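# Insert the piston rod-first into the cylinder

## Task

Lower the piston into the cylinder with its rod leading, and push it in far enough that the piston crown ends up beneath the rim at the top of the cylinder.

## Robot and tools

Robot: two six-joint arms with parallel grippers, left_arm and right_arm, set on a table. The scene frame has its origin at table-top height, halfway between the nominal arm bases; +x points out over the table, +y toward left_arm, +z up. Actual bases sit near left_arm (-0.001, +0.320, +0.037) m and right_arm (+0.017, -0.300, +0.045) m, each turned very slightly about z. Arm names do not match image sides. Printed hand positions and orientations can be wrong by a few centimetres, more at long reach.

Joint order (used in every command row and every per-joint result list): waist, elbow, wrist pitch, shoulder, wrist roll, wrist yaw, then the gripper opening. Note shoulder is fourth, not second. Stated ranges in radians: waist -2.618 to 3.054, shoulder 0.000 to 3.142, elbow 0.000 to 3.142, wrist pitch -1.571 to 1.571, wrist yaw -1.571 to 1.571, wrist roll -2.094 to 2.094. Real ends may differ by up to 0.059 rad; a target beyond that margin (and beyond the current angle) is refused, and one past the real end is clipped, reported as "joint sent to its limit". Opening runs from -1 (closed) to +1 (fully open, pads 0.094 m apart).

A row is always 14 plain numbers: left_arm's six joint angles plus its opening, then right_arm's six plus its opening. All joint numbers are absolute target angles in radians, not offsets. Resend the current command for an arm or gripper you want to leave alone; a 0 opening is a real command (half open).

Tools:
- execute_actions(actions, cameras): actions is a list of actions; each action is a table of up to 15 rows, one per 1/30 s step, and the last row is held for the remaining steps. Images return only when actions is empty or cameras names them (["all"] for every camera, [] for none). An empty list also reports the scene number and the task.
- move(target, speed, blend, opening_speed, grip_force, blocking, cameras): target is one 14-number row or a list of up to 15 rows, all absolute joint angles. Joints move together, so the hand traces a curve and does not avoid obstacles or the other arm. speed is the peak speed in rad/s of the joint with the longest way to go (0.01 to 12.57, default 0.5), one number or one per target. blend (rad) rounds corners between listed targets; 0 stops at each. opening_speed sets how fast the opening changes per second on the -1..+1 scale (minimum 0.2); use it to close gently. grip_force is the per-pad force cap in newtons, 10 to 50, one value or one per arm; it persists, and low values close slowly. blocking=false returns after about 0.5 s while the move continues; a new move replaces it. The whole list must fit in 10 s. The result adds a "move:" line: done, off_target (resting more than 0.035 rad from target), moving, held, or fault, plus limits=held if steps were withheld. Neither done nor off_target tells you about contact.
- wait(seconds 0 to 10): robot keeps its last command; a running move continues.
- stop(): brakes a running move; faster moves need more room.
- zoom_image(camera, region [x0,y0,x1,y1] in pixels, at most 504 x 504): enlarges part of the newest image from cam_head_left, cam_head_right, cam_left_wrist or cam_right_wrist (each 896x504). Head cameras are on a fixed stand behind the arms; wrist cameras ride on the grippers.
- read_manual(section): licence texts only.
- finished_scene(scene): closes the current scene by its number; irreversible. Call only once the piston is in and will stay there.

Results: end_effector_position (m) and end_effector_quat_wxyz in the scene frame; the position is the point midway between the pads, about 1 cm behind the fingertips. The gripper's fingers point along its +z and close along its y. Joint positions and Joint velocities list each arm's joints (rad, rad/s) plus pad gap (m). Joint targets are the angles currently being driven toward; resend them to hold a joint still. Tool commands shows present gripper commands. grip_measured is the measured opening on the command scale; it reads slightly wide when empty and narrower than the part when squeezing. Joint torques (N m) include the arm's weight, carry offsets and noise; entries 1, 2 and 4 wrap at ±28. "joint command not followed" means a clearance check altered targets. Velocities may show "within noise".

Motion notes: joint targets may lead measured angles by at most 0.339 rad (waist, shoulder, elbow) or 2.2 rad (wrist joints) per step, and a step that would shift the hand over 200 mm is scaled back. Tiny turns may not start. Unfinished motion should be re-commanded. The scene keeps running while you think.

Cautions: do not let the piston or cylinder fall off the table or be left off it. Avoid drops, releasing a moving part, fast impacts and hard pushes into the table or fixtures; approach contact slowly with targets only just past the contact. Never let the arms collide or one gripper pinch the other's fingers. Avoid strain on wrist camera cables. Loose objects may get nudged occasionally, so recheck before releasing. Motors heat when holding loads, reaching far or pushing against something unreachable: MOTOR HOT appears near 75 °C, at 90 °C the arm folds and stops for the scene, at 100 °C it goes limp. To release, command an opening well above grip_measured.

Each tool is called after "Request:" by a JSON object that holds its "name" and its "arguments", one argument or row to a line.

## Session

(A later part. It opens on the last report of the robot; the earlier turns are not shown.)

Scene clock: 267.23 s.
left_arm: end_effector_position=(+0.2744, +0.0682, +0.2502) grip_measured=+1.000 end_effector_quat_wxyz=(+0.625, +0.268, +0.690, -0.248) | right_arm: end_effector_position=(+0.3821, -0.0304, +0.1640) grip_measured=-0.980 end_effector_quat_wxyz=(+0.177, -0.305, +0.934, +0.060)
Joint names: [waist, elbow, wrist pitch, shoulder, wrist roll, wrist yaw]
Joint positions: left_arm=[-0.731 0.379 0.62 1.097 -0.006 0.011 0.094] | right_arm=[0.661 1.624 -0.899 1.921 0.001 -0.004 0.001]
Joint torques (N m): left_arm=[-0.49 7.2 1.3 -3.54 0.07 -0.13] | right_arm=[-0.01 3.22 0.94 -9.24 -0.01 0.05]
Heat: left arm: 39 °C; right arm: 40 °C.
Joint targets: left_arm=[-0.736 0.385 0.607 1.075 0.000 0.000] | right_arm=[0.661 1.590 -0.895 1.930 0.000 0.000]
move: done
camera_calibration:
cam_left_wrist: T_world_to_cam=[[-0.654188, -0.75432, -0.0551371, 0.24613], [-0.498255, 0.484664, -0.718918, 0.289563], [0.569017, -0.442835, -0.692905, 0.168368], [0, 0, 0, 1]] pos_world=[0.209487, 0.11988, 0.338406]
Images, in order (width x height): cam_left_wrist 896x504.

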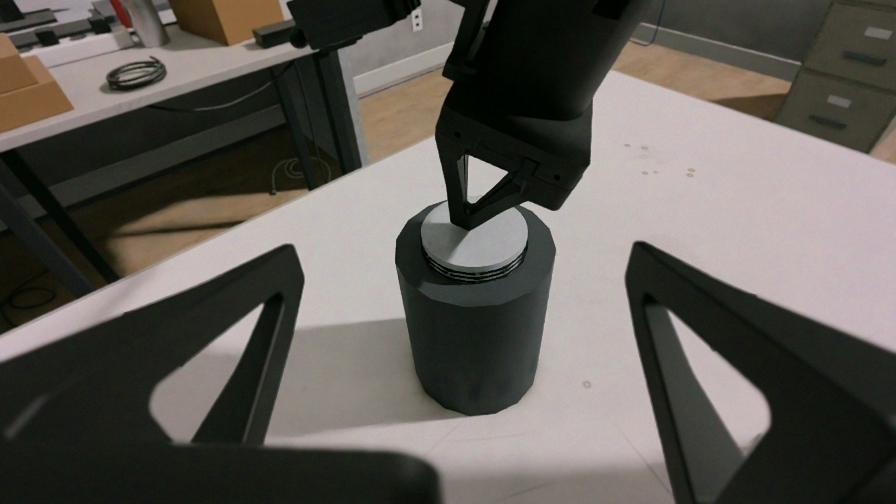

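Request:
{"name": "move", "arguments": {
  "target": [
    [-0.736, 0.385, 0.607, 1.075, 0.0, 0.0, 1.0, 0.661, 1.80, -1.07, 1.93, 0.0, 0.0, -1.0],
    [-0.736, 0.385, 0.607, 1.075, 0.0, 0.0, 1.0, 0.661, 2.325, -1.523, 2.256, 0.0, 0.0, -1.0],
    [-0.736, 0.385, 0.607, 1.075, 0.0, 0.0, 1.0, 0.661, 2.160, -1.413, 2.207, 0.0, 0.0, -1.0]
  ],
  "speed": [0.5, 0.8, 0.3],
  "blend": [0.05, 0, 0],
  "cameras": ["cam_left_wrist", "cam_right_wrist"]
}}

Request:
{"name": "zoom_image", "arguments": {
  "camera": "cam_left_wrist",
  "region": [390, 100, 600, 320]
}}

Scene clock: 277.83 s.
left_arm: end_effector_position=(+0.2744, +0.0682, +0.2502) grip_measured=+1.000 end_effector_quat_wxyz=(+0.625, +0.268, +0.690, -0.248) | right_arm: end_effector_position=(+0.3799, -0.0320, +0.1659) grip_measured=-0.980 end_effector_quat_wxyz=(+0.037, -0.310, +0.950, +0.014)
Joint names: [waist, elbow, wrist pitch, shoulder, wrist roll, wrist yaw]
Joint positions: left_arm=[-0.731 0.379 0.62 1.097 -0.006 0.011 0.094] | right_arm=[0.661 2.175 -1.428 2.237 0.001 -0.004 0.001]
Joint torques (N m): left_arm=[-0.46 7.21 1.3 -3.54 0.06 -0.14] | right_arm=[0.01 4.05 0.53 -14.72 0.01 0.05]
Heat: left arm: 39 °C; right arm: 39 °C.
Joint targets: left_arm=[-0.736 0.385 0.607 1.075 0.000 0.000] | right_arm=[0.661 2.160 -1.413 2.207 0.000 0.000]
move: done
camera_calibration:
cam_left_wrist: T_world_to_cam=[[-0.654188, -0.75432, -0.0551371, 0.24613], [-0.498255, 0.484664, -0.718918, 0.289563], [0.569017, -0.442835, -0.692905, 0.168368], [0, 0, 0, 1]] pos_world=[0.209487, 0.11988, 0.338406]
cam_right_wrist: T_world_to_cam=[[0.560214, -0.827302, -0.0416119, -0.232592], [-0.672727, -0.483703, 0.559883, 0.155019], [-0.483321, -0.285661, -0.827526, 0.435535], [0, 0, 0, 1]] pos_world=[0.44509, 0.00697459, 0.263946]
Images, in order (width x height): cam_left_wrist 896x504, cam_right_wrist 896x504.

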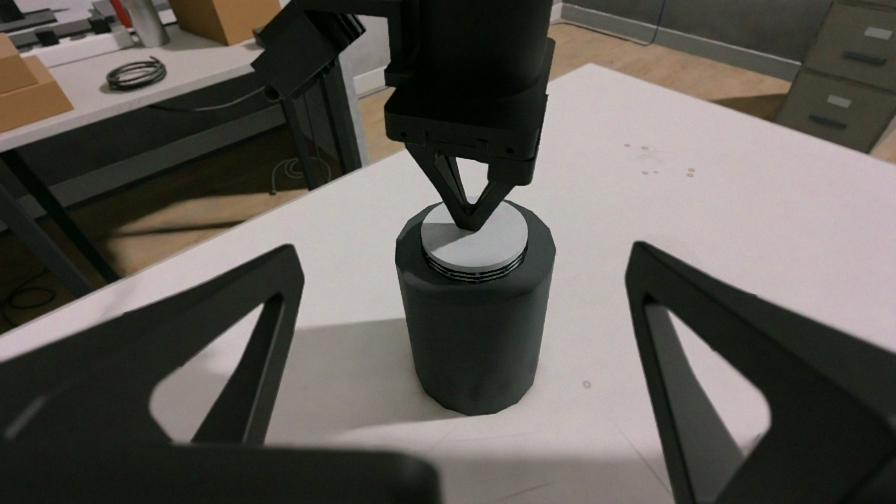

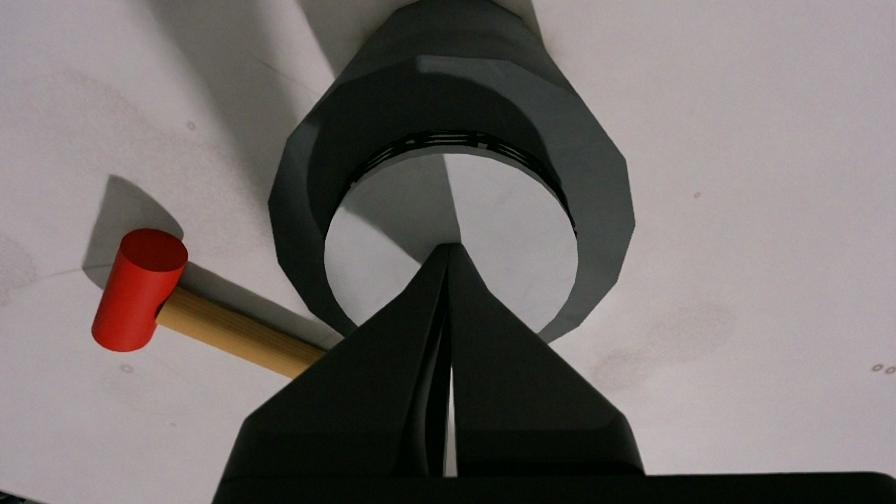

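Scaled by 2.291 from the camera's 896x504 image, which has a finer 1280x720 frame.

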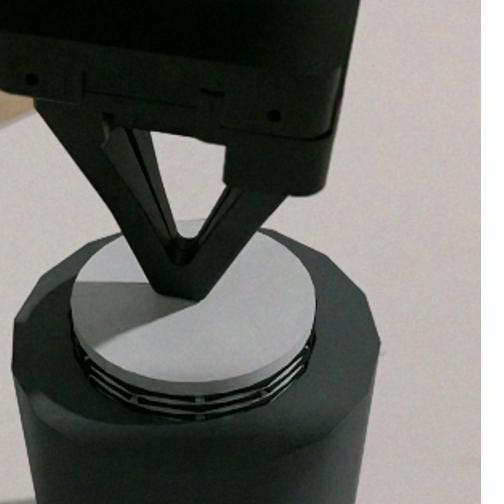

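Request:
{"name": "move", "arguments": {
  "target": [-0.736, 0.385, 0.607, 1.075, 0.0, 0.0, 1.0, 0.661, 2.145, -1.405, 2.255, 0.0, 0.0, -1.0],
  "speed": 0.1
}}

Request:
{"name": "move", "arguments": {
  "target": [-0.736, 0.385, 0.607, 1.075, 0.0, 0.0, 1.0, 0.661, 2.135, -1.405, 2.275, 0.0, 0.0, -1.0],
  "speed": 0.1
}}

Scene clock: 279.53 s.
left_arm: end_effector_position=(+0.2744, +0.0682, +0.2502) grip_measured=+1.000 end_effector_quat_wxyz=(+0.625, +0.268, +0.690, -0.248) | right_arm: end_effector_position=(+0.3801, -0.0318, +0.1651) grip_measured=-0.980 end_effector_quat_wxyz=(+0.038, -0.310, +0.950, +0.015)
Joint names: [waist, elbow, wrist pitch, shoulder, wrist roll, wrist yaw]
Joint positions: left_arm=[-0.731 0.379 0.62 1.097 -0.006 0.011 0.094] | right_arm=[0.661 2.171 -1.424 2.237 0.001 -0.004 0.001]
Joint torques (N m): left_arm=[-0.47 7.19 1.3 -3.54 0.07 -0.14] | right_arm=[0.06 3.29 0.59 -10.48 0 0.05]
Heat: left arm: 39 °C; right arm: 38 °C.
Joint targets: left_arm=[-0.736 0.385 0.607 1.075 0.000 0.000] | right_arm=[0.661 2.145 -1.405 2.255 0.000 0.000]
move: done

Scene clock: 280.23 s.
left_arm: end_effector_position=(+0.2744, +0.0682, +0.2502) grip_measured=+1.000 end_effector_quat_wxyz=(+0.625, +0.268, +0.690, -0.248) | right_arm: end_effector_position=(+0.3800, -0.0319, +0.1645) grip_measured=-0.980 end_effector_quat_wxyz=(+0.037, -0.310, +0.950, +0.014)
Joint names: [waist, elbow, wrist pitch, shoulder, wrist roll, wrist yaw]
Joint positions: left_arm=[-0.731 0.379 0.62 1.097 -0.006 0.011 0.094] | right_arm=[0.661 2.169 -1.423 2.237 0.001 -0.004 0.001]
Joint torques (N m): left_arm=[-0.47 7.2 1.3 -3.54 0.07 -0.14] | right_arm=[0.06 2.66 0.55 -8.64 -0.01 0.04]
Heat: left arm: 39 °C; right arm: 38 °C.
Joint targets: left_arm=[-0.736 0.385 0.607 1.075 0.000 0.000] | right_arm=[0.661 2.135 -1.405 2.275 0.000 0.000]
move: off_target (right_arm); right_arm: the shoulder is farthest, 0.038 rad from its target

Request:
{"name": "move", "arguments": {
  "target": [-0.736, 0.385, 0.607, 1.075, 0.0, 0.0, 1.0, 0.661, 2.110, -1.40, 2.310, 0.0, 0.0, -1.0],
  "speed": 0.1
}}

Request:
{"name": "move", "arguments": {
  "target": [-0.736, 0.385, 0.607, 1.075, 0.0, 0.0, 1.0, 0.661, 2.088, -1.40, 2.339, 0.0, 0.0, -1.0],
  "speed": 0.1,
  "cameras": ["cam_left_wrist"]
}}

Request:
{"name": "zoom_image", "arguments": {
  "camera": "cam_left_wrist",
  "region": [390, 100, 600, 320]
}}

Scene clock: 282.43 s.
left_arm: end_effector_position=(+0.2744, +0.0682, +0.2502) grip_measured=+1.000 end_effector_quat_wxyz=(+0.625, +0.268, +0.690, -0.248) | right_arm: end_effector_position=(+0.3799, -0.0320, +0.1632) grip_measured=-0.980 end_effector_quat_wxyz=(+0.037, -0.310, +0.950, +0.014)
Joint names: [waist, elbow, wrist pitch, shoulder, wrist roll, wrist yaw]
Joint positions: left_arm=[-0.731 0.379 0.62 1.097 -0.006 0.011 0.094] | right_arm=[0.661 2.164 -1.419 2.237 0.001 -0.004 0.001]
Joint torques (N m): left_arm=[-0.47 7.2 1.3 -3.54 0.07 -0.13] | right_arm=[0.01 1.33 0.57 -5.53 0.01 0.03]
Heat: left arm: 39 °C; right arm: 38 °C.
Joint targets: left_arm=[-0.736 0.385 0.607 1.075 0.000 0.000] | right_arm=[0.661 2.110 -1.400 2.310 0.000 0.000]
move: off_target (right_arm); right_arm: the shoulder is farthest, 0.073 rad from its target

Scene clock: 283.13 s.
left_arm: end_effector_position=(+0.2744, +0.0682, +0.2502) grip_measured=+1.000 end_effector_quat_wxyz=(+0.625, +0.268, +0.690, -0.248) | right_arm: end_effector_position=(+0.3796, -0.0322, +0.1620) grip_measured=-0.980 end_effector_quat_wxyz=(+0.036, -0.310, +0.950, +0.014)
Joint names: [waist, elbow, wrist pitch, shoulder, wrist roll, wrist yaw]
Joint positions: left_arm=[-0.731 0.379 0.62 1.097 -0.006 0.011 0.094] | right_arm=[0.661 2.159 -1.417 2.237 0.001 -0.004 0.001]
Joint torques (N m): left_arm=[-0.47 7.2 1.3 -3.54 0.07 -0.14] | right_arm=[0.01 -0.03 0.57 -3 -0.01 0.02]
Heat: left arm: 39 °C; right arm: 38 °C.
Joint targets: left_arm=[-0.736 0.385 0.607 1.075 0.000 0.000] | right_arm=[0.661 2.088 -1.400 2.339 0.000 0.000]
move: off_target (right_arm); right_arm: the shoulder is farthest, 0.102 rad from its target
camera_calibration:
cam_left_wrist: T_world_to_cam=[[-0.654188, -0.75432, -0.0551371, 0.24613], [-0.498255, 0.484664, -0.718918, 0.289563], [0.569017, -0.442835, -0.692905, 0.168368], [0, 0, 0, 1]] pos_world=[0.209487, 0.11988, 0.338406]
Images, in order (width x height): cam_left_wrist 896x504.

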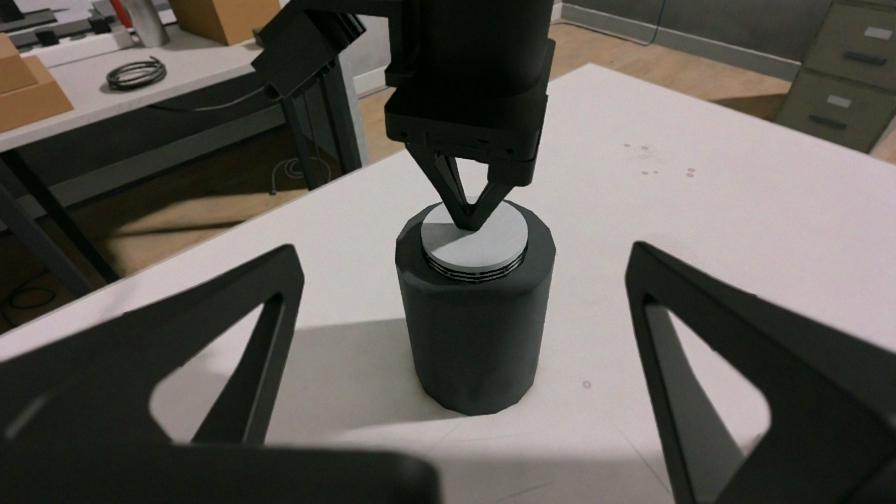

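Scaled by 2.291 from the camera's 896x504 image, which has a finer 1280x720 frame.

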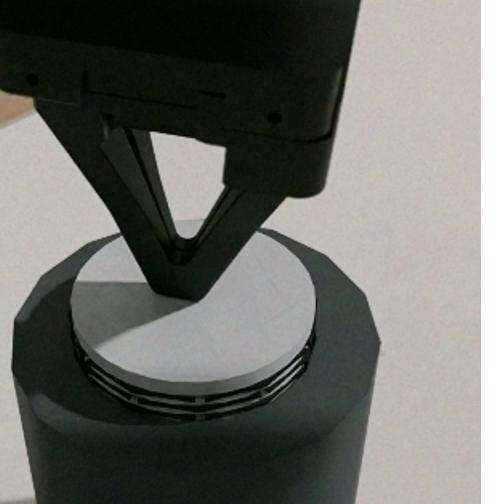

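Request:
{"name": "move", "arguments": {
  "target": [-0.736, 0.385, 0.607, 1.075, 0.0, 0.0, 1.0, 0.661, 2.055, -1.395, 2.385, 0.0, 0.0, -1.0],
  "speed": 0.1
}}

Request:
{"name": "move", "arguments": {
  "target": [-0.736, 0.385, 0.607, 1.075, 0.0, 0.0, 1.0, 0.661, 2.025, -1.39, 2.42, 0.0, 0.0, -1.0],
  "speed": 0.1,
  "cameras": ["cam_left_wrist"]
}}

Request:
{"name": "zoom_image", "arguments": {
  "camera": "cam_left_wrist",
  "region": [390, 100, 600, 320]
}}

Scene clock: 284.87 s.
left_arm: end_effector_position=(+0.2744, +0.0682, +0.2502) grip_measured=+1.000 end_effector_quat_wxyz=(+0.625, +0.268, +0.690, -0.248) | right_arm: end_effector_position=(+0.3788, -0.0328, +0.1571) grip_measured=-0.980 end_effector_quat_wxyz=(+0.031, -0.310, +0.950, +0.012)
Joint names: [waist, elbow, wrist pitch, shoulder, wrist roll, wrist yaw]
Joint positions: left_arm=[-0.731 0.379 0.62 1.097 -0.006 0.011 0.094] | right_arm=[0.661 2.146 -1.409 2.241 0.001 -0.004 0.001]
Joint torques (N m): left_arm=[-0.47 7.2 1.3 -3.55 0.07 -0.14] | right_arm=[0.1 -1.51 0.55 0.76 -0.01 0.02]
Heat: left arm: 39 °C; right arm: 38 °C.
Joint targets: left_arm=[-0.736 0.385 0.607 1.075 0.000 0.000] | right_arm=[0.661 2.055 -1.395 2.385 0.000 0.000]
move: off_target (right_arm); right_arm: the shoulder is farthest, 0.144 rad from its target

Scene clock: 285.57 s.
left_arm: end_effector_position=(+0.2744, +0.0682, +0.2502) grip_measured=+1.000 end_effector_quat_wxyz=(+0.625, +0.268, +0.690, -0.248) | right_arm: end_effector_position=(+0.3786, -0.0329, +0.1559) grip_measured=-0.980 end_effector_quat_wxyz=(+0.030, -0.310, +0.950, +0.012)
Joint names: [waist, elbow, wrist pitch, shoulder, wrist roll, wrist yaw]
Joint positions: left_arm=[-0.731 0.379 0.62 1.097 -0.006 0.011 0.094] | right_arm=[0.661 2.142 -1.407 2.241 0.001 -0.004 0.001]
Joint torques (N m): left_arm=[-0.47 7.2 1.31 -3.54 0.07 -0.14] | right_arm=[0.03 -3.62 0.58 4.15 0.01 0.04]
Heat: left arm: 39 °C; right arm: 38 °C.
Joint targets: left_arm=[-0.736 0.385 0.607 1.075 0.000 0.000] | right_arm=[0.661 2.025 -1.390 2.420 0.000 0.000]
move: off_target (right_arm); right_arm: the shoulder is farthest, 0.179 rad from its target
camera_calibration:
cam_left_wrist: T_world_to_cam=[[-0.654188, -0.75432, -0.0551371, 0.24613], [-0.498255, 0.484664, -0.718918, 0.289563], [0.569017, -0.442835, -0.692905, 0.168368], [0, 0, 0, 1]] pos_world=[0.209487, 0.11988, 0.338406]
Images, in order (width x height): cam_left_wrist 896x504.

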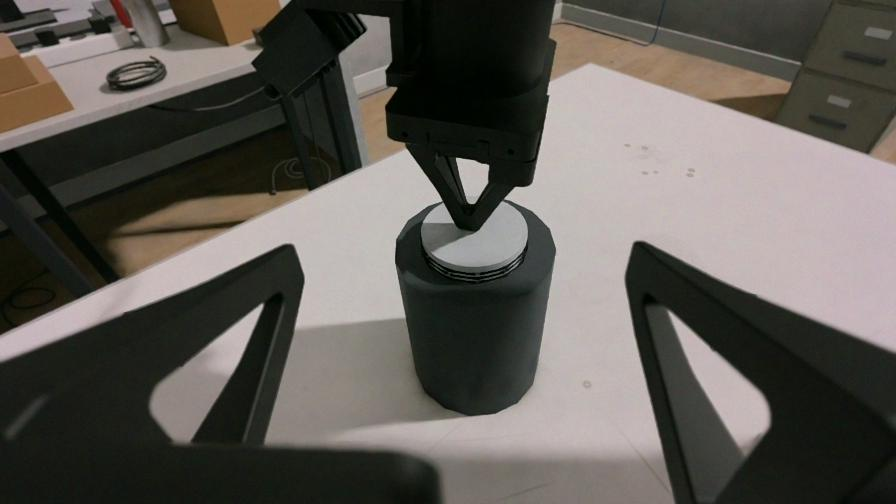

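Scaled by 2.291 from the camera's 896x504 image, which has a finer 1280x720 frame.

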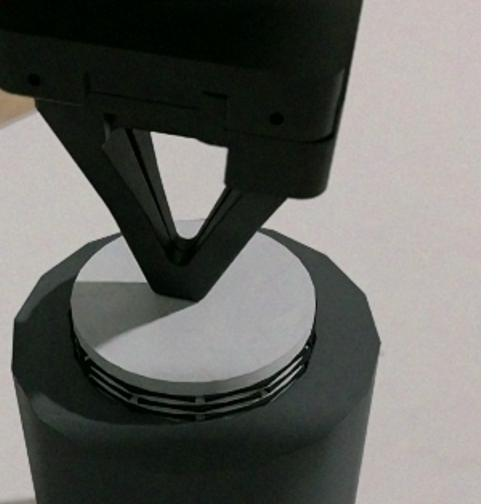

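Request:
{"name": "execute_actions", "arguments": {
  "actions": []
}}

Request:
{"name": "zoom_image", "arguments": {
  "camera": "cam_head_left",
  "region": [230, 240, 460, 400]
}}

Request:
{"name": "zoom_image", "arguments": {
  "camera": "cam_head_right",
  "region": [230, 240, 460, 400]
}}

Request:
{"name": "zoom_image", "arguments": {
  "camera": "cam_right_wrist",
  "region": [300, 60, 600, 340]
}}

Scene clock: 287.83 s.
left_arm: end_effector_position=(+0.2744, +0.0682, +0.2502) grip_measured=+1.000 end_effector_quat_wxyz=(+0.625, +0.268, +0.690, -0.248) | right_arm: end_effector_position=(+0.3786, -0.0329, +0.1559) grip_measured=-0.980 end_effector_quat_wxyz=(+0.030, -0.310, +0.950, +0.012)
Joint names: [waist, elbow, wrist pitch, shoulder, wrist roll, wrist yaw]
Joint positions: left_arm=[-0.731 0.379 0.62 1.097 -0.006 0.011 0.094] | right_arm=[0.661 2.142 -1.407 2.241 0.001 -0.004 0.001]
Joint velocities: within noise
Joint torques (N m): left_arm=[-0.47 7.21 1.3 -3.54 0.07 -0.14] | right_arm=[0.05 -3.73 0.55 4.1 -0.01 0.05]
Motor temperatures (°C): left_arm=[28 32 39 29 27 27 25] | right_arm=[30 32 38 31 28 29 30]
Heat: left arm: 39 °C; right arm: 38 °C.
Joint targets: left_arm=[-0.736 0.385 0.607 1.075 0.000 0.000] | right_arm=[0.661 2.025 -1.390 2.420 0.000 0.000]
Tool commands: left_gripper/opening=+1.0 right_gripper/opening=-1.0
camera_calibration:
cam_left_wrist: T_world_to_cam=[[-0.654188, -0.75432, -0.0551371, 0.24613], [-0.498255, 0.484664, -0.718918, 0.289563], [0.569017, -0.442835, -0.692905, 0.168368], [0, 0, 0, 1]] pos_world=[0.209487, 0.11988, 0.338406]
cam_right_wrist: T_world_to_cam=[[0.559693, -0.827685, -0.0410008, -0.233005], [-0.665774, -0.478565, 0.572468, 0.154919], [-0.493445, -0.293109, -0.818901, 0.42856], [0, 0, 0, 1]] pos_world=[0.445023, 0.00689924, 0.252709]

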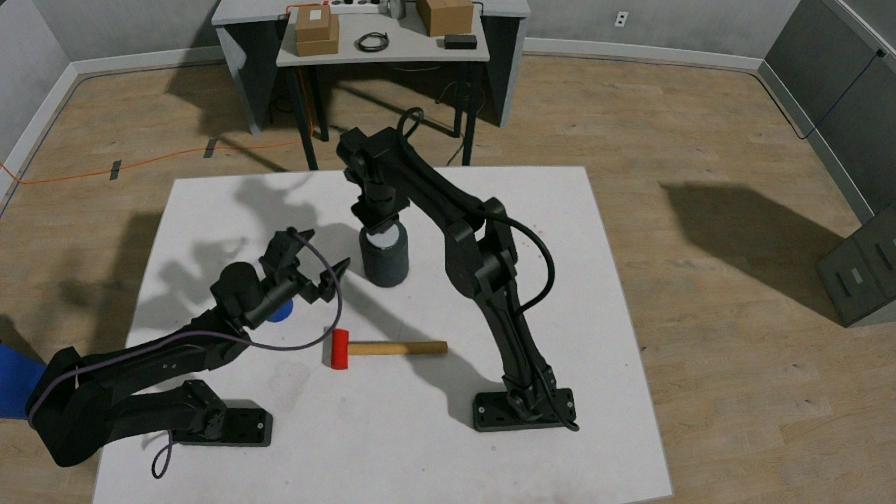

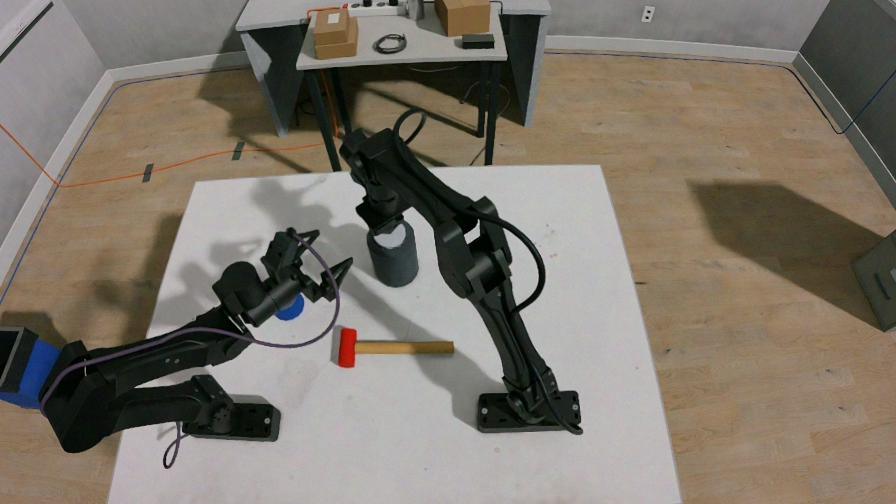

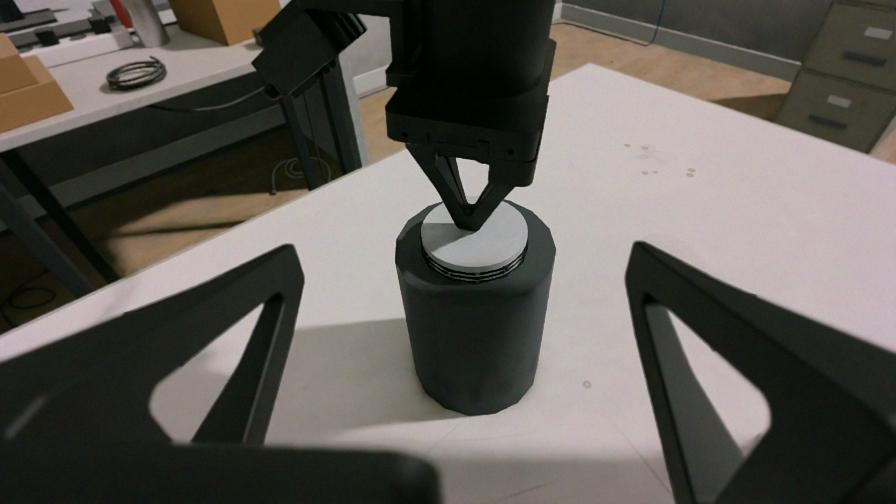

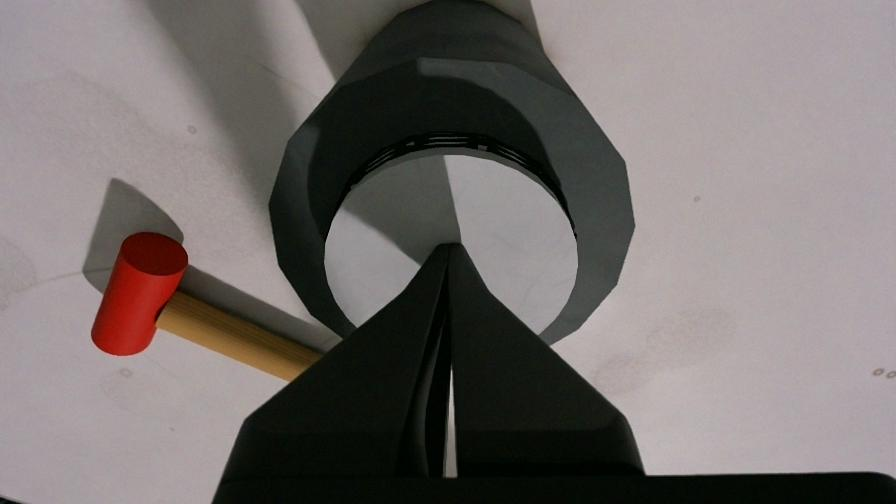

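Scaled by 2.191 from the camera's 896x504 image, which has a finer 1280x720 frame.

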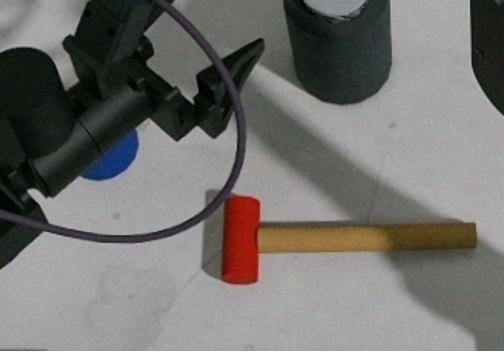

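Scaled by 2.191 from the camera's 896x504 image, which has a finer 1280x720 frame.

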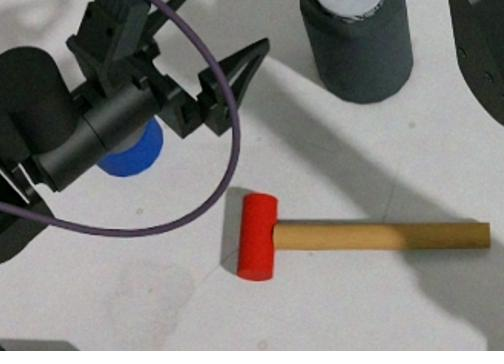

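Scaled by 1.680 from the camera's 896x504 image, which has a finer 1280x720 frame.

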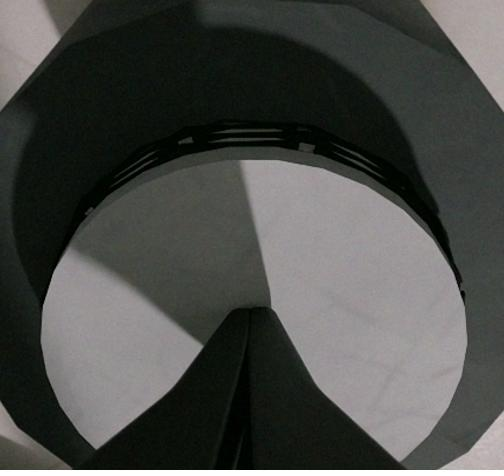

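Request:
{"name": "move", "arguments": {
  "target": [
    [-0.736, 0.385, 0.607, 1.075, 0.0, 0.0, 1.0, 0.711, 2.025, -1.39, 2.42, 0.0, 0.0, -1.0],
    [-0.736, 0.385, 0.607, 1.075, 0.0, 0.0, 1.0, 0.611, 2.025, -1.39, 2.42, 0.0, 0.0, -1.0],
    [-0.736, 0.385, 0.607, 1.075, 0.0, 0.0, 1.0, 0.661, 2.025, -1.31, 2.42, 0.0, 0.0, -1.0],
    [-0.736, 0.385, 0.607, 1.075, 0.0, 0.0, 1.0, 0.661, 2.025, -1.47, 2.42, 0.0, 0.0, -1.0],
    [-0.736, 0.385, 0.607, 1.075, 0.0, 0.0, 1.0, 0.661, 2.025, -1.39, 2.42, 0.0, 0.0, -1.0]
  ],
  "speed": 0.25,
  "blend": [0.01, 0.01, 0.01, 0.01, 0],
  "cameras": ["cam_left_wrist"]
}}

Request:
{"name": "zoom_image", "arguments": {
  "camera": "cam_left_wrist",
  "region": [390, 100, 600, 320]
}}

Scene clock: 294.73 s.
left_arm: end_effector_position=(+0.2744, +0.0682, +0.2502) grip_measured=+1.000 end_effector_quat_wxyz=(+0.625, +0.268, +0.690, -0.248) | right_arm: end_effector_position=(+0.3789, -0.0331, +0.1558) grip_measured=-0.980 end_effector_quat_wxyz=(+0.028, -0.308, +0.951, +0.019)
Joint names: [waist, elbow, wrist pitch, shoulder, wrist roll, wrist yaw]
Joint positions: left_arm=[-0.731 0.379 0.62 1.097 -0.006 0.011 0.094] | right_arm=[0.655 2.141 -1.406 2.241 0.001 -0.018 0.001]
Joint torques (N m): left_arm=[-0.47 7.21 1.3 -3.55 0.07 -0.14] | right_arm=[0.75 -3.54 0.58 4.16 0.01 0.17]
Heat: left arm: 39 °C; right arm: 37 °C.
Joint targets: left_arm=[-0.736 0.385 0.607 1.075 0.000 0.000] | right_arm=[0.661 2.025 -1.390 2.420 0.000 0.000]
move: off_target (right_arm); right_arm: the shoulder is farthest, 0.179 rad from its target
camera_calibration:
cam_left_wrist: T_world_to_cam=[[-0.654188, -0.75432, -0.0551371, 0.24613], [-0.498255, 0.484664, -0.718918, 0.289563], [0.569017, -0.442835, -0.692905, 0.168368], [0, 0, 0, 1]] pos_world=[0.209487, 0.11988, 0.338406]
Images, in order (width x height): cam_left_wrist 896x504.

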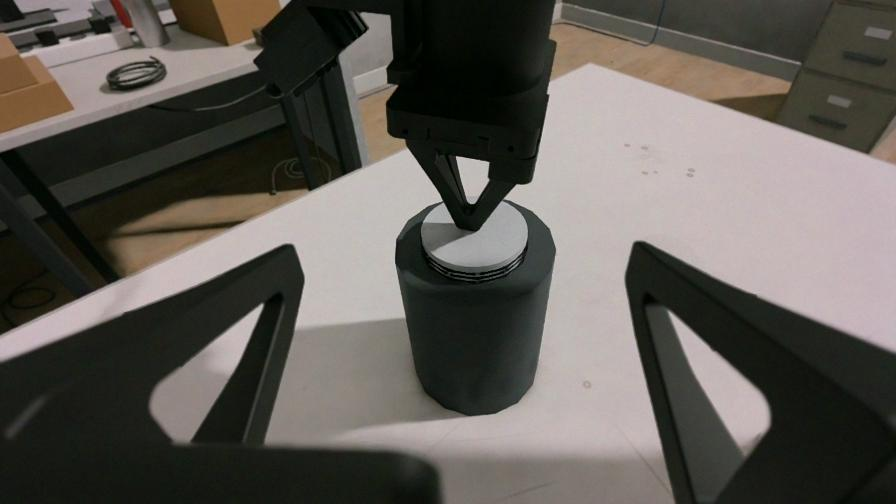

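Scaled by 2.291 from the camera's 896x504 image, which has a finer 1280x720 frame.

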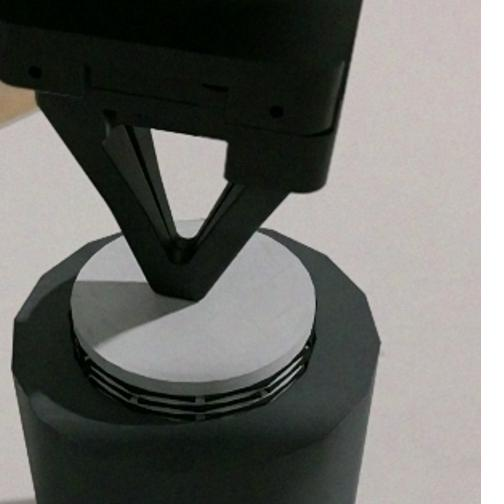

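Request:
{"name": "move", "arguments": {
  "target": [
    [-0.736, 0.385, 0.607, 1.075, 0.0, 0.0, 1.0, 0.661, 2.17, -1.41, 2.245, 0.0, 0.0, -1.0],
    [-0.736, 0.385, 0.607, 1.075, 0.0, 0.0, 1.0, 0.661, 2.335, -1.543, 2.259, 0.0, 0.0, 1.0],
    [-0.736, 0.385, 0.607, 1.075, 0.0, 0.0, 1.0, 0.661, 2.135, -1.402, 2.205, 0.0, 0.0, 1.0]
  ],
  "speed": [0.5, 0.4, 0.3],
  "blend": [0.02, 0, 0],
  "cameras": ["cam_left_wrist", "cam_right_wrist"]
}}

Request:
{"name": "zoom_image", "arguments": {
  "camera": "cam_left_wrist",
  "region": [390, 100, 600, 320]
}}

Scene clock: 308.40 s.
left_arm: end_effector_position=(+0.2744, +0.0682, +0.2502) grip_measured=+1.000 end_effector_quat_wxyz=(+0.625, +0.268, +0.690, -0.248) | right_arm: end_effector_position=(+0.3782, -0.0347, +0.1560) grip_measured=+0.998 end_effector_quat_wxyz=(+0.026, -0.308, +0.951, +0.015)
Joint names: [waist, elbow, wrist pitch, shoulder, wrist roll, wrist yaw]
Joint positions: left_arm=[-0.731 0.379 0.62 1.097 -0.006 0.011 0.094] | right_arm=[0.655 2.145 -1.415 2.242 0.001 -0.012 0.094]
Joint torques (N m): left_arm=[-0.47 7.2 1.3 -3.55 0.07 -0.14] | right_arm=[0.62 4.42 0.49 -15.53 0.02 0.12]
Heat: left arm: 40 °C; right arm: 36 °C.
Joint targets: left_arm=[-0.736 0.385 0.607 1.075 0.000 0.000] | right_arm=[0.661 2.135 -1.402 2.205 0.000 0.000]
move: off_target (right_arm); right_arm: the shoulder is farthest, 0.037 rad from its target
camera_calibration:
cam_left_wrist: T_world_to_cam=[[-0.654188, -0.75432, -0.0551371, 0.24613], [-0.498255, 0.484664, -0.718918, 0.289563], [0.569017, -0.442835, -0.692905, 0.168368], [0, 0, 0, 1]] pos_world=[0.209487, 0.11988, 0.338406]
cam_right_wrist: T_world_to_cam=[[0.555249, -0.830234, -0.0490965, -0.2314], [-0.66226, -0.477076, 0.577763, 0.151581], [-0.503101, -0.288287, -0.814727, 0.431086], [0, 0, 0, 1]] pos_world=[0.44575, 0.00447663, 0.252278]
Images, in order (width x height): cam_left_wrist 896x504, cam_right_wrist 896x504.

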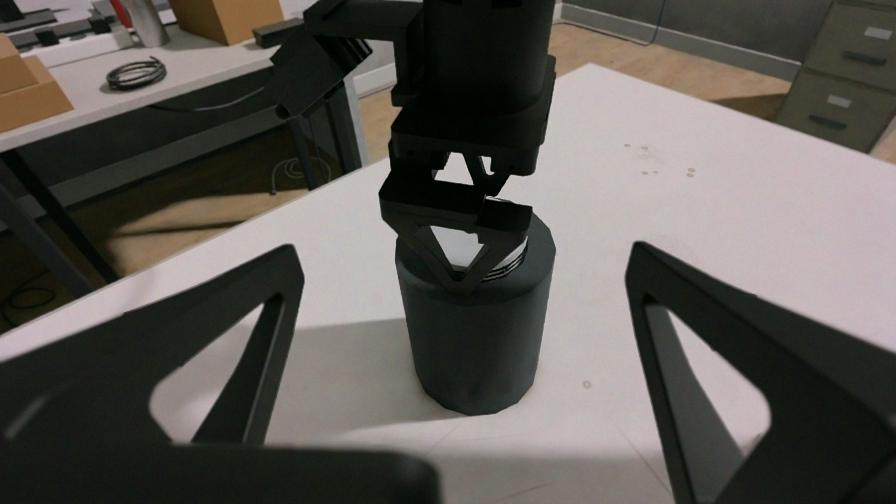

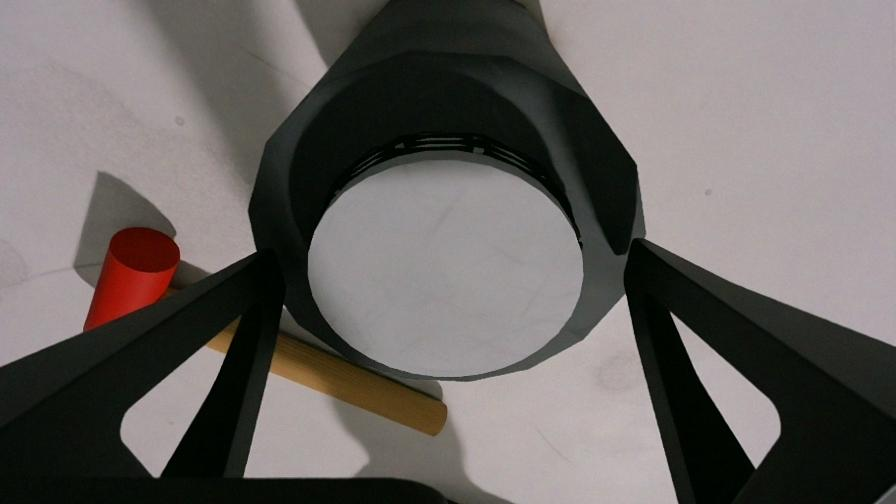

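Scaled by 2.291 from the camera's 896x504 image, which has a finer 1280x720 frame.

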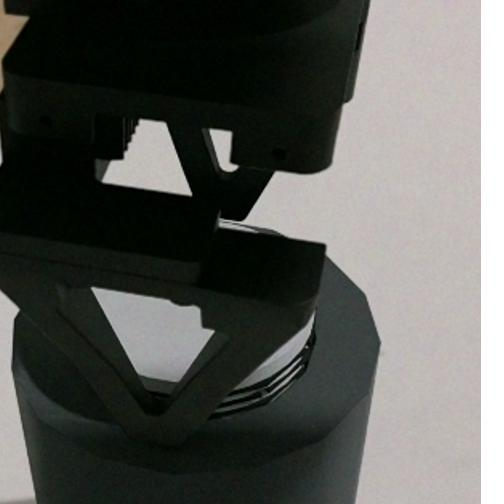

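Request:
{"name": "move", "arguments": {
  "target": [
    [-0.736, 0.385, 0.607, 1.075, 0.0, 0.0, 1.0, 0.6675, 2.19, -1.443, 2.205, 0.0, 0.0, 1.0],
    [-0.736, 0.385, 0.607, 1.075, 0.0, 0.0, 1.0, 0.6675, 2.19, -1.443, 2.205, 0.0, 0.0, 0.15]
  ],
  "speed": 0.2,
  "opening_speed": 0.8,
  "cameras": ["cam_left_wrist", "cam_right_wrist"]
}}

Request:
{"name": "zoom_image", "arguments": {
  "camera": "cam_left_wrist",
  "region": [390, 100, 600, 320]
}}

Scene clock: 312.03 s.
left_arm: end_effector_position=(+0.2744, +0.0682, +0.2502) grip_measured=+1.000 end_effector_quat_wxyz=(+0.625, +0.268, +0.690, -0.248) | right_arm: end_effector_position=(+0.3742, -0.0343, +0.1596) grip_measured=+0.446 end_effector_quat_wxyz=(+0.021, -0.311, +0.950, +0.013)
Joint names: [waist, elbow, wrist pitch, shoulder, wrist roll, wrist yaw]
Joint positions: left_arm=[-0.731 0.379 0.62 1.097 -0.006 0.011 0.094] | right_arm=[0.661 2.159 -1.439 2.242 0.001 -0.012 0.068]
Joint torques (N m): left_arm=[-0.46 7.21 1.3 -3.54 0.07 -0.14] | right_arm=[0.57 7.46 0.25 -15.51 0 0.11]
Heat: left arm: 40 °C; right arm: 36 °C.
Joint targets: left_arm=[-0.736 0.385 0.607 1.075 0.000 0.000] | right_arm=[0.668 2.190 -1.443 2.205 0.000 0.000]
move: off_target (right_arm); target 2's new numbers were sent with right_arm's shoulder 0.037 rad from that target; right_arm: the shoulder is farthest, 0.037 rad from its target
camera_calibration:
cam_left_wrist: T_world_to_cam=[[-0.654188, -0.75432, -0.0551371, 0.24613], [-0.498255, 0.484664, -0.718918, 0.289563], [0.569017, -0.442835, -0.692905, 0.168368], [0, 0, 0, 1]] pos_world=[0.209487, 0.11988, 0.338406]
cam_right_wrist: T_world_to_cam=[[0.560289, -0.826904, -0.0480093, -0.230521], [-0.654911, -0.477747, 0.585534, 0.143052], [-0.507117, -0.296627, -0.809225, 0.432494], [0, 0, 0, 1]] pos_world=[0.44217, 0.00601315, 0.255156]
Images, in order (width x height): cam_left_wrist 896x504, cam_right_wrist 896x504.

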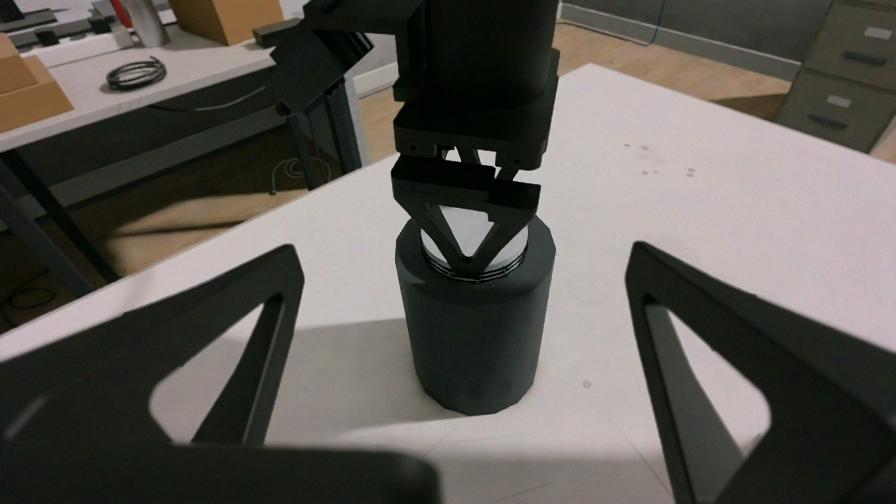

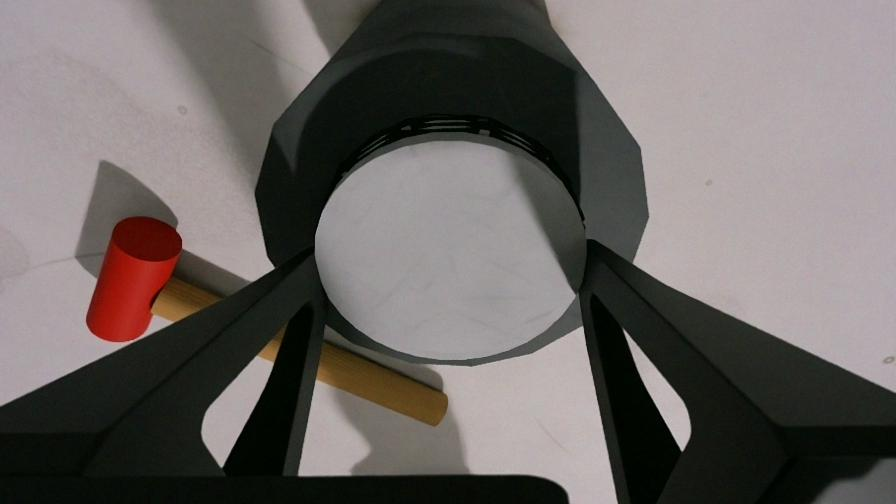

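Scaled by 2.291 from the camera's 896x504 image, which has a finer 1280x720 frame.

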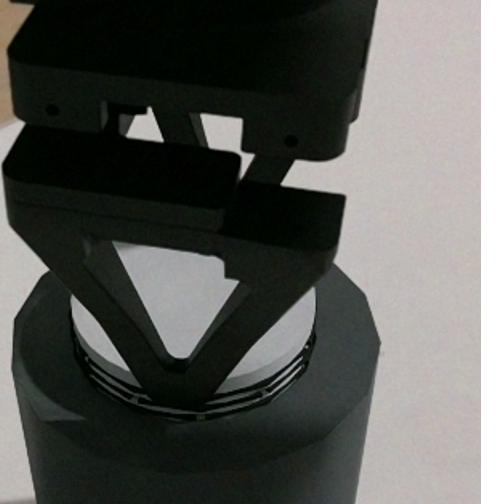

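Request:
{"name": "move", "arguments": {
  "target": [
    [-0.736, 0.385, 0.607, 1.075, 0.0, 0.0, 1.0, 0.663, 2.115, -1.43, 2.29, 0.0, -0.005, 0.15],
    [-0.736, 0.385, 0.607, 1.075, 0.0, 0.0, 1.0, 0.663, 2.115, -1.43, 2.29, 0.28, -0.005, 0.15],
    [-0.736, 0.385, 0.607, 1.075, 0.0, 0.0, 1.0, 0.663, 2.115, -1.43, 2.29, -0.28, -0.005, 0.15],
    [-0.736, 0.385, 0.607, 1.075, 0.0, 0.0, 1.0, 0.663, 2.115, -1.43, 2.29, 0.0, -0.005, 0.15]
  ],
  "speed": [0.2, 0.4, 0.4, 0.4],
  "blend": [0.01, 0.02, 0.02, 0],
  "cameras": ["cam_left_wrist"]
}}

Request:
{"name": "zoom_image", "arguments": {
  "camera": "cam_left_wrist",
  "region": [390, 100, 600, 320]
}}

Scene clock: 317.33 s.
left_arm: end_effector_position=(+0.2744, +0.0682, +0.2502) grip_measured=+1.000 end_effector_quat_wxyz=(+0.625, +0.268, +0.690, -0.248) | right_arm: end_effector_position=(+0.3738, -0.0343, +0.1579) grip_measured=+0.445 end_effector_quat_wxyz=(+0.020, -0.320, +0.947, +0.014)
Joint names: [waist, elbow, wrist pitch, shoulder, wrist roll, wrist yaw]
Joint positions: left_arm=[-0.731 0.379 0.62 1.097 -0.006 0.011 0.094] | right_arm=[0.66 2.153 -1.435 2.242 -0.018 -0.015 0.068]
Joint torques (N m): left_arm=[-0.47 7.2 1.3 -3.55 0.07 -0.14] | right_arm=[0.27 2.33 0.35 -7.77 0.17 0.11]
Heat: left arm: 40 °C; right arm: 36 °C.
Joint targets: left_arm=[-0.736 0.385 0.607 1.075 0.000 0.000] | right_arm=[0.663 2.115 -1.430 2.290 0.000 -0.005]
move: off_target (right_arm); right_arm: the shoulder is farthest, 0.048 rad from its target
camera_calibration:
cam_left_wrist: T_world_to_cam=[[-0.654188, -0.75432, -0.0551371, 0.24613], [-0.498255, 0.484664, -0.718918, 0.289563], [0.569017, -0.442835, -0.692905, 0.168368], [0, 0, 0, 1]] pos_world=[0.209487, 0.11988, 0.338406]
Images, in order (width x height): cam_left_wrist 896x504.

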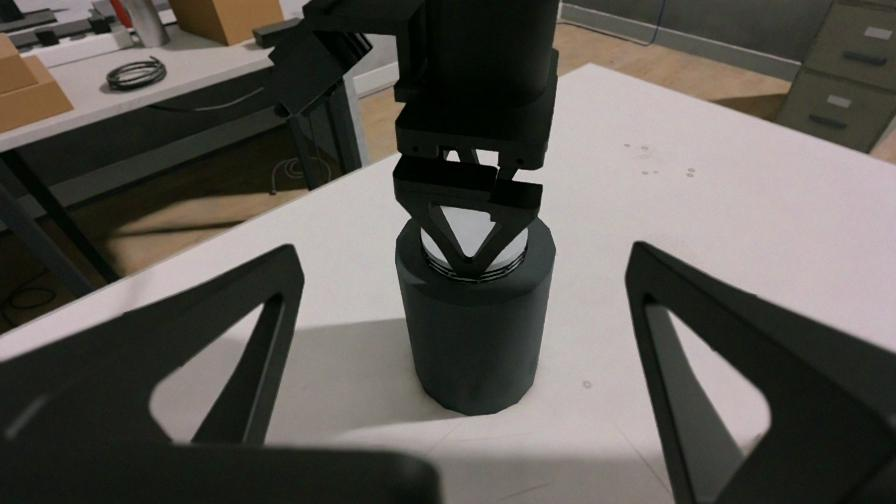

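Scaled by 2.291 from the camera's 896x504 image, which has a finer 1280x720 frame.

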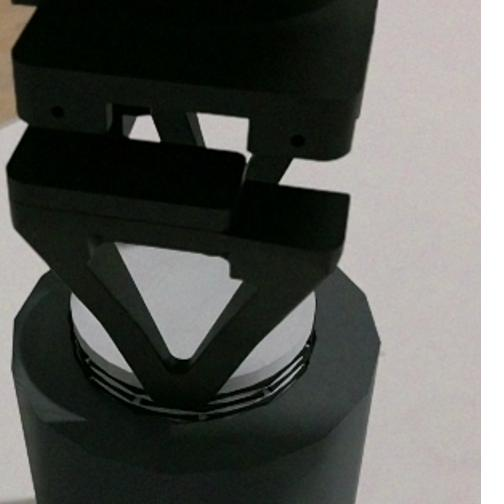

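Request:
{"name": "move", "arguments": {
  "target": [
    [-0.736, 0.385, 0.607, 1.075, 0.0, 0.0, 1.0, 0.713, 2.115, -1.43, 2.29, 0.0, -0.005, 0.15],
    [-0.736, 0.385, 0.607, 1.075, 0.0, 0.0, 1.0, 0.613, 2.115, -1.43, 2.29, 0.0, -0.005, 0.15],
    [-0.736, 0.385, 0.607, 1.075, 0.0, 0.0, 1.0, 0.663, 2.115, -1.37, 2.29, 0.0, -0.005, 0.15],
    [-0.736, 0.385, 0.607, 1.075, 0.0, 0.0, 1.0, 0.663, 2.115, -1.50, 2.29, 0.0, -0.005, 0.15],
    [-0.736, 0.385, 0.607, 1.075, 0.0, 0.0, 1.0, 0.663, 2.115, -1.43, 2.29, 0.0, -0.005, 0.15]
  ],
  "speed": 0.12,
  "blend": [0.005, 0.005, 0.005, 0.005, 0],
  "cameras": ["cam_left_wrist", "cam_right_wrist"]
}}

Request:
{"name": "zoom_image", "arguments": {
  "camera": "cam_left_wrist",
  "region": [390, 100, 600, 320]
}}

Request:
{"name": "zoom_image", "arguments": {
  "camera": "cam_right_wrist",
  "region": [300, 80, 610, 380]
}}

Scene clock: 322.33 s.
left_arm: end_effector_position=(+0.2744, +0.0682, +0.2502) grip_measured=+1.000 end_effector_quat_wxyz=(+0.625, +0.268, +0.690, -0.248) | right_arm: end_effector_position=(+0.3742, -0.0350, +0.1572) grip_measured=+0.445 end_effector_quat_wxyz=(+0.020, -0.314, +0.949, +0.013)
Joint names: [waist, elbow, wrist pitch, shoulder, wrist roll, wrist yaw]
Joint positions: left_arm=[-0.731 0.379 0.62 1.097 -0.006 0.011 0.094] | right_arm=[0.66 2.15 -1.433 2.242 -0.007 -0.012 0.068]
Joint torques (N m): left_arm=[-0.47 7.2 1.3 -3.54 0.07 -0.14] | right_arm=[0.36 2.71 0.32 -7.73 0.09 0.07]
Heat: left arm: 40 °C; right arm: 36 °C.
Joint targets: left_arm=[-0.736 0.385 0.607 1.075 0.000 0.000] | right_arm=[0.663 2.115 -1.430 2.290 0.000 -0.005]
move: off_target (right_arm); right_arm: the shoulder is farthest, 0.048 rad from its target
camera_calibration:
cam_left_wrist: T_world_to_cam=[[-0.654188, -0.75432, -0.0551371, 0.24613], [-0.498255, 0.484664, -0.718918, 0.289563], [0.569017, -0.442835, -0.692905, 0.168368], [0, 0, 0, 1]] pos_world=[0.209487, 0.11988, 0.338406]
cam_right_wrist: T_world_to_cam=[[0.56548, -0.823374, -0.0478411, -0.233157], [-0.650441, -0.480874, 0.587951, 0.141989], [-0.507109, -0.301356, -0.807481, 0.429838], [0, 0, 0, 1]] pos_world=[0.442176, 0.00583772, 0.252449]
Images, in order (width x height): cam_left_wrist 896x504, cam_right_wrist 896x504.

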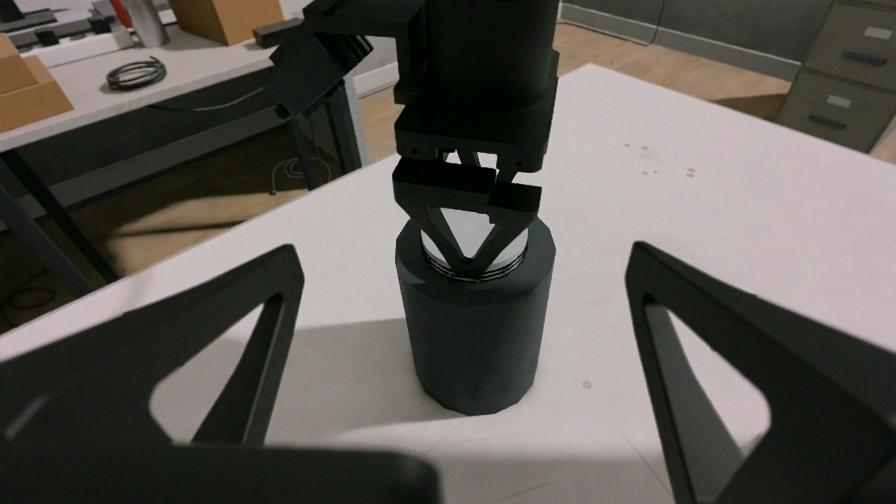

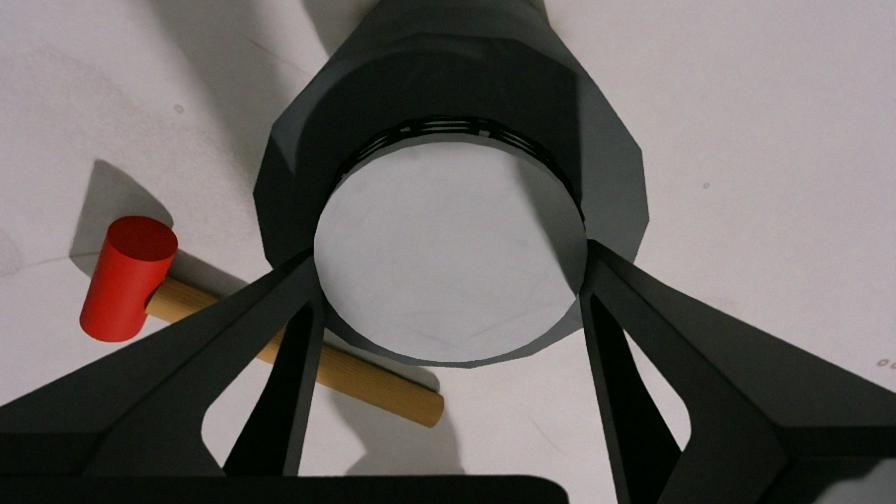

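Scaled by 2.291 from the camera's 896x504 image, which has a finer 1280x720 frame.

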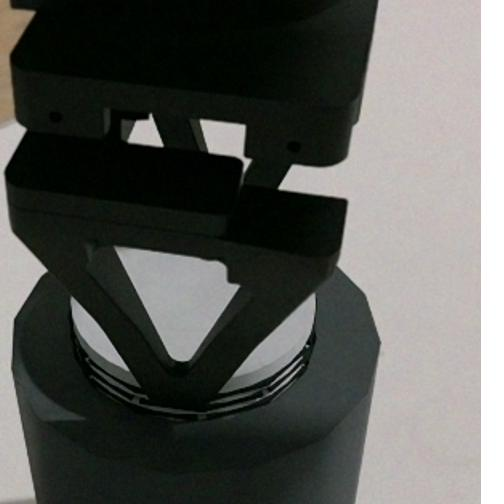

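Scaled by 1.626 from the camera's 896x504 image, which has a finer 1280x720 frame.

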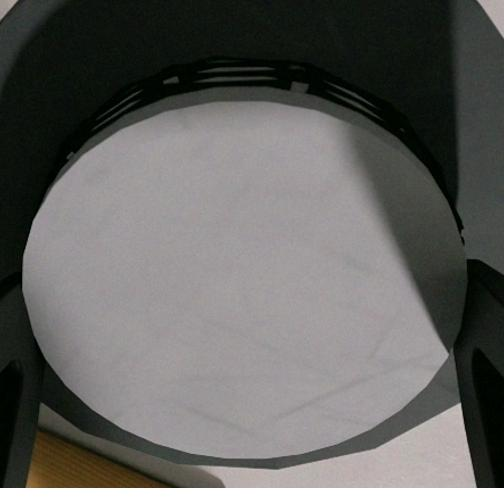

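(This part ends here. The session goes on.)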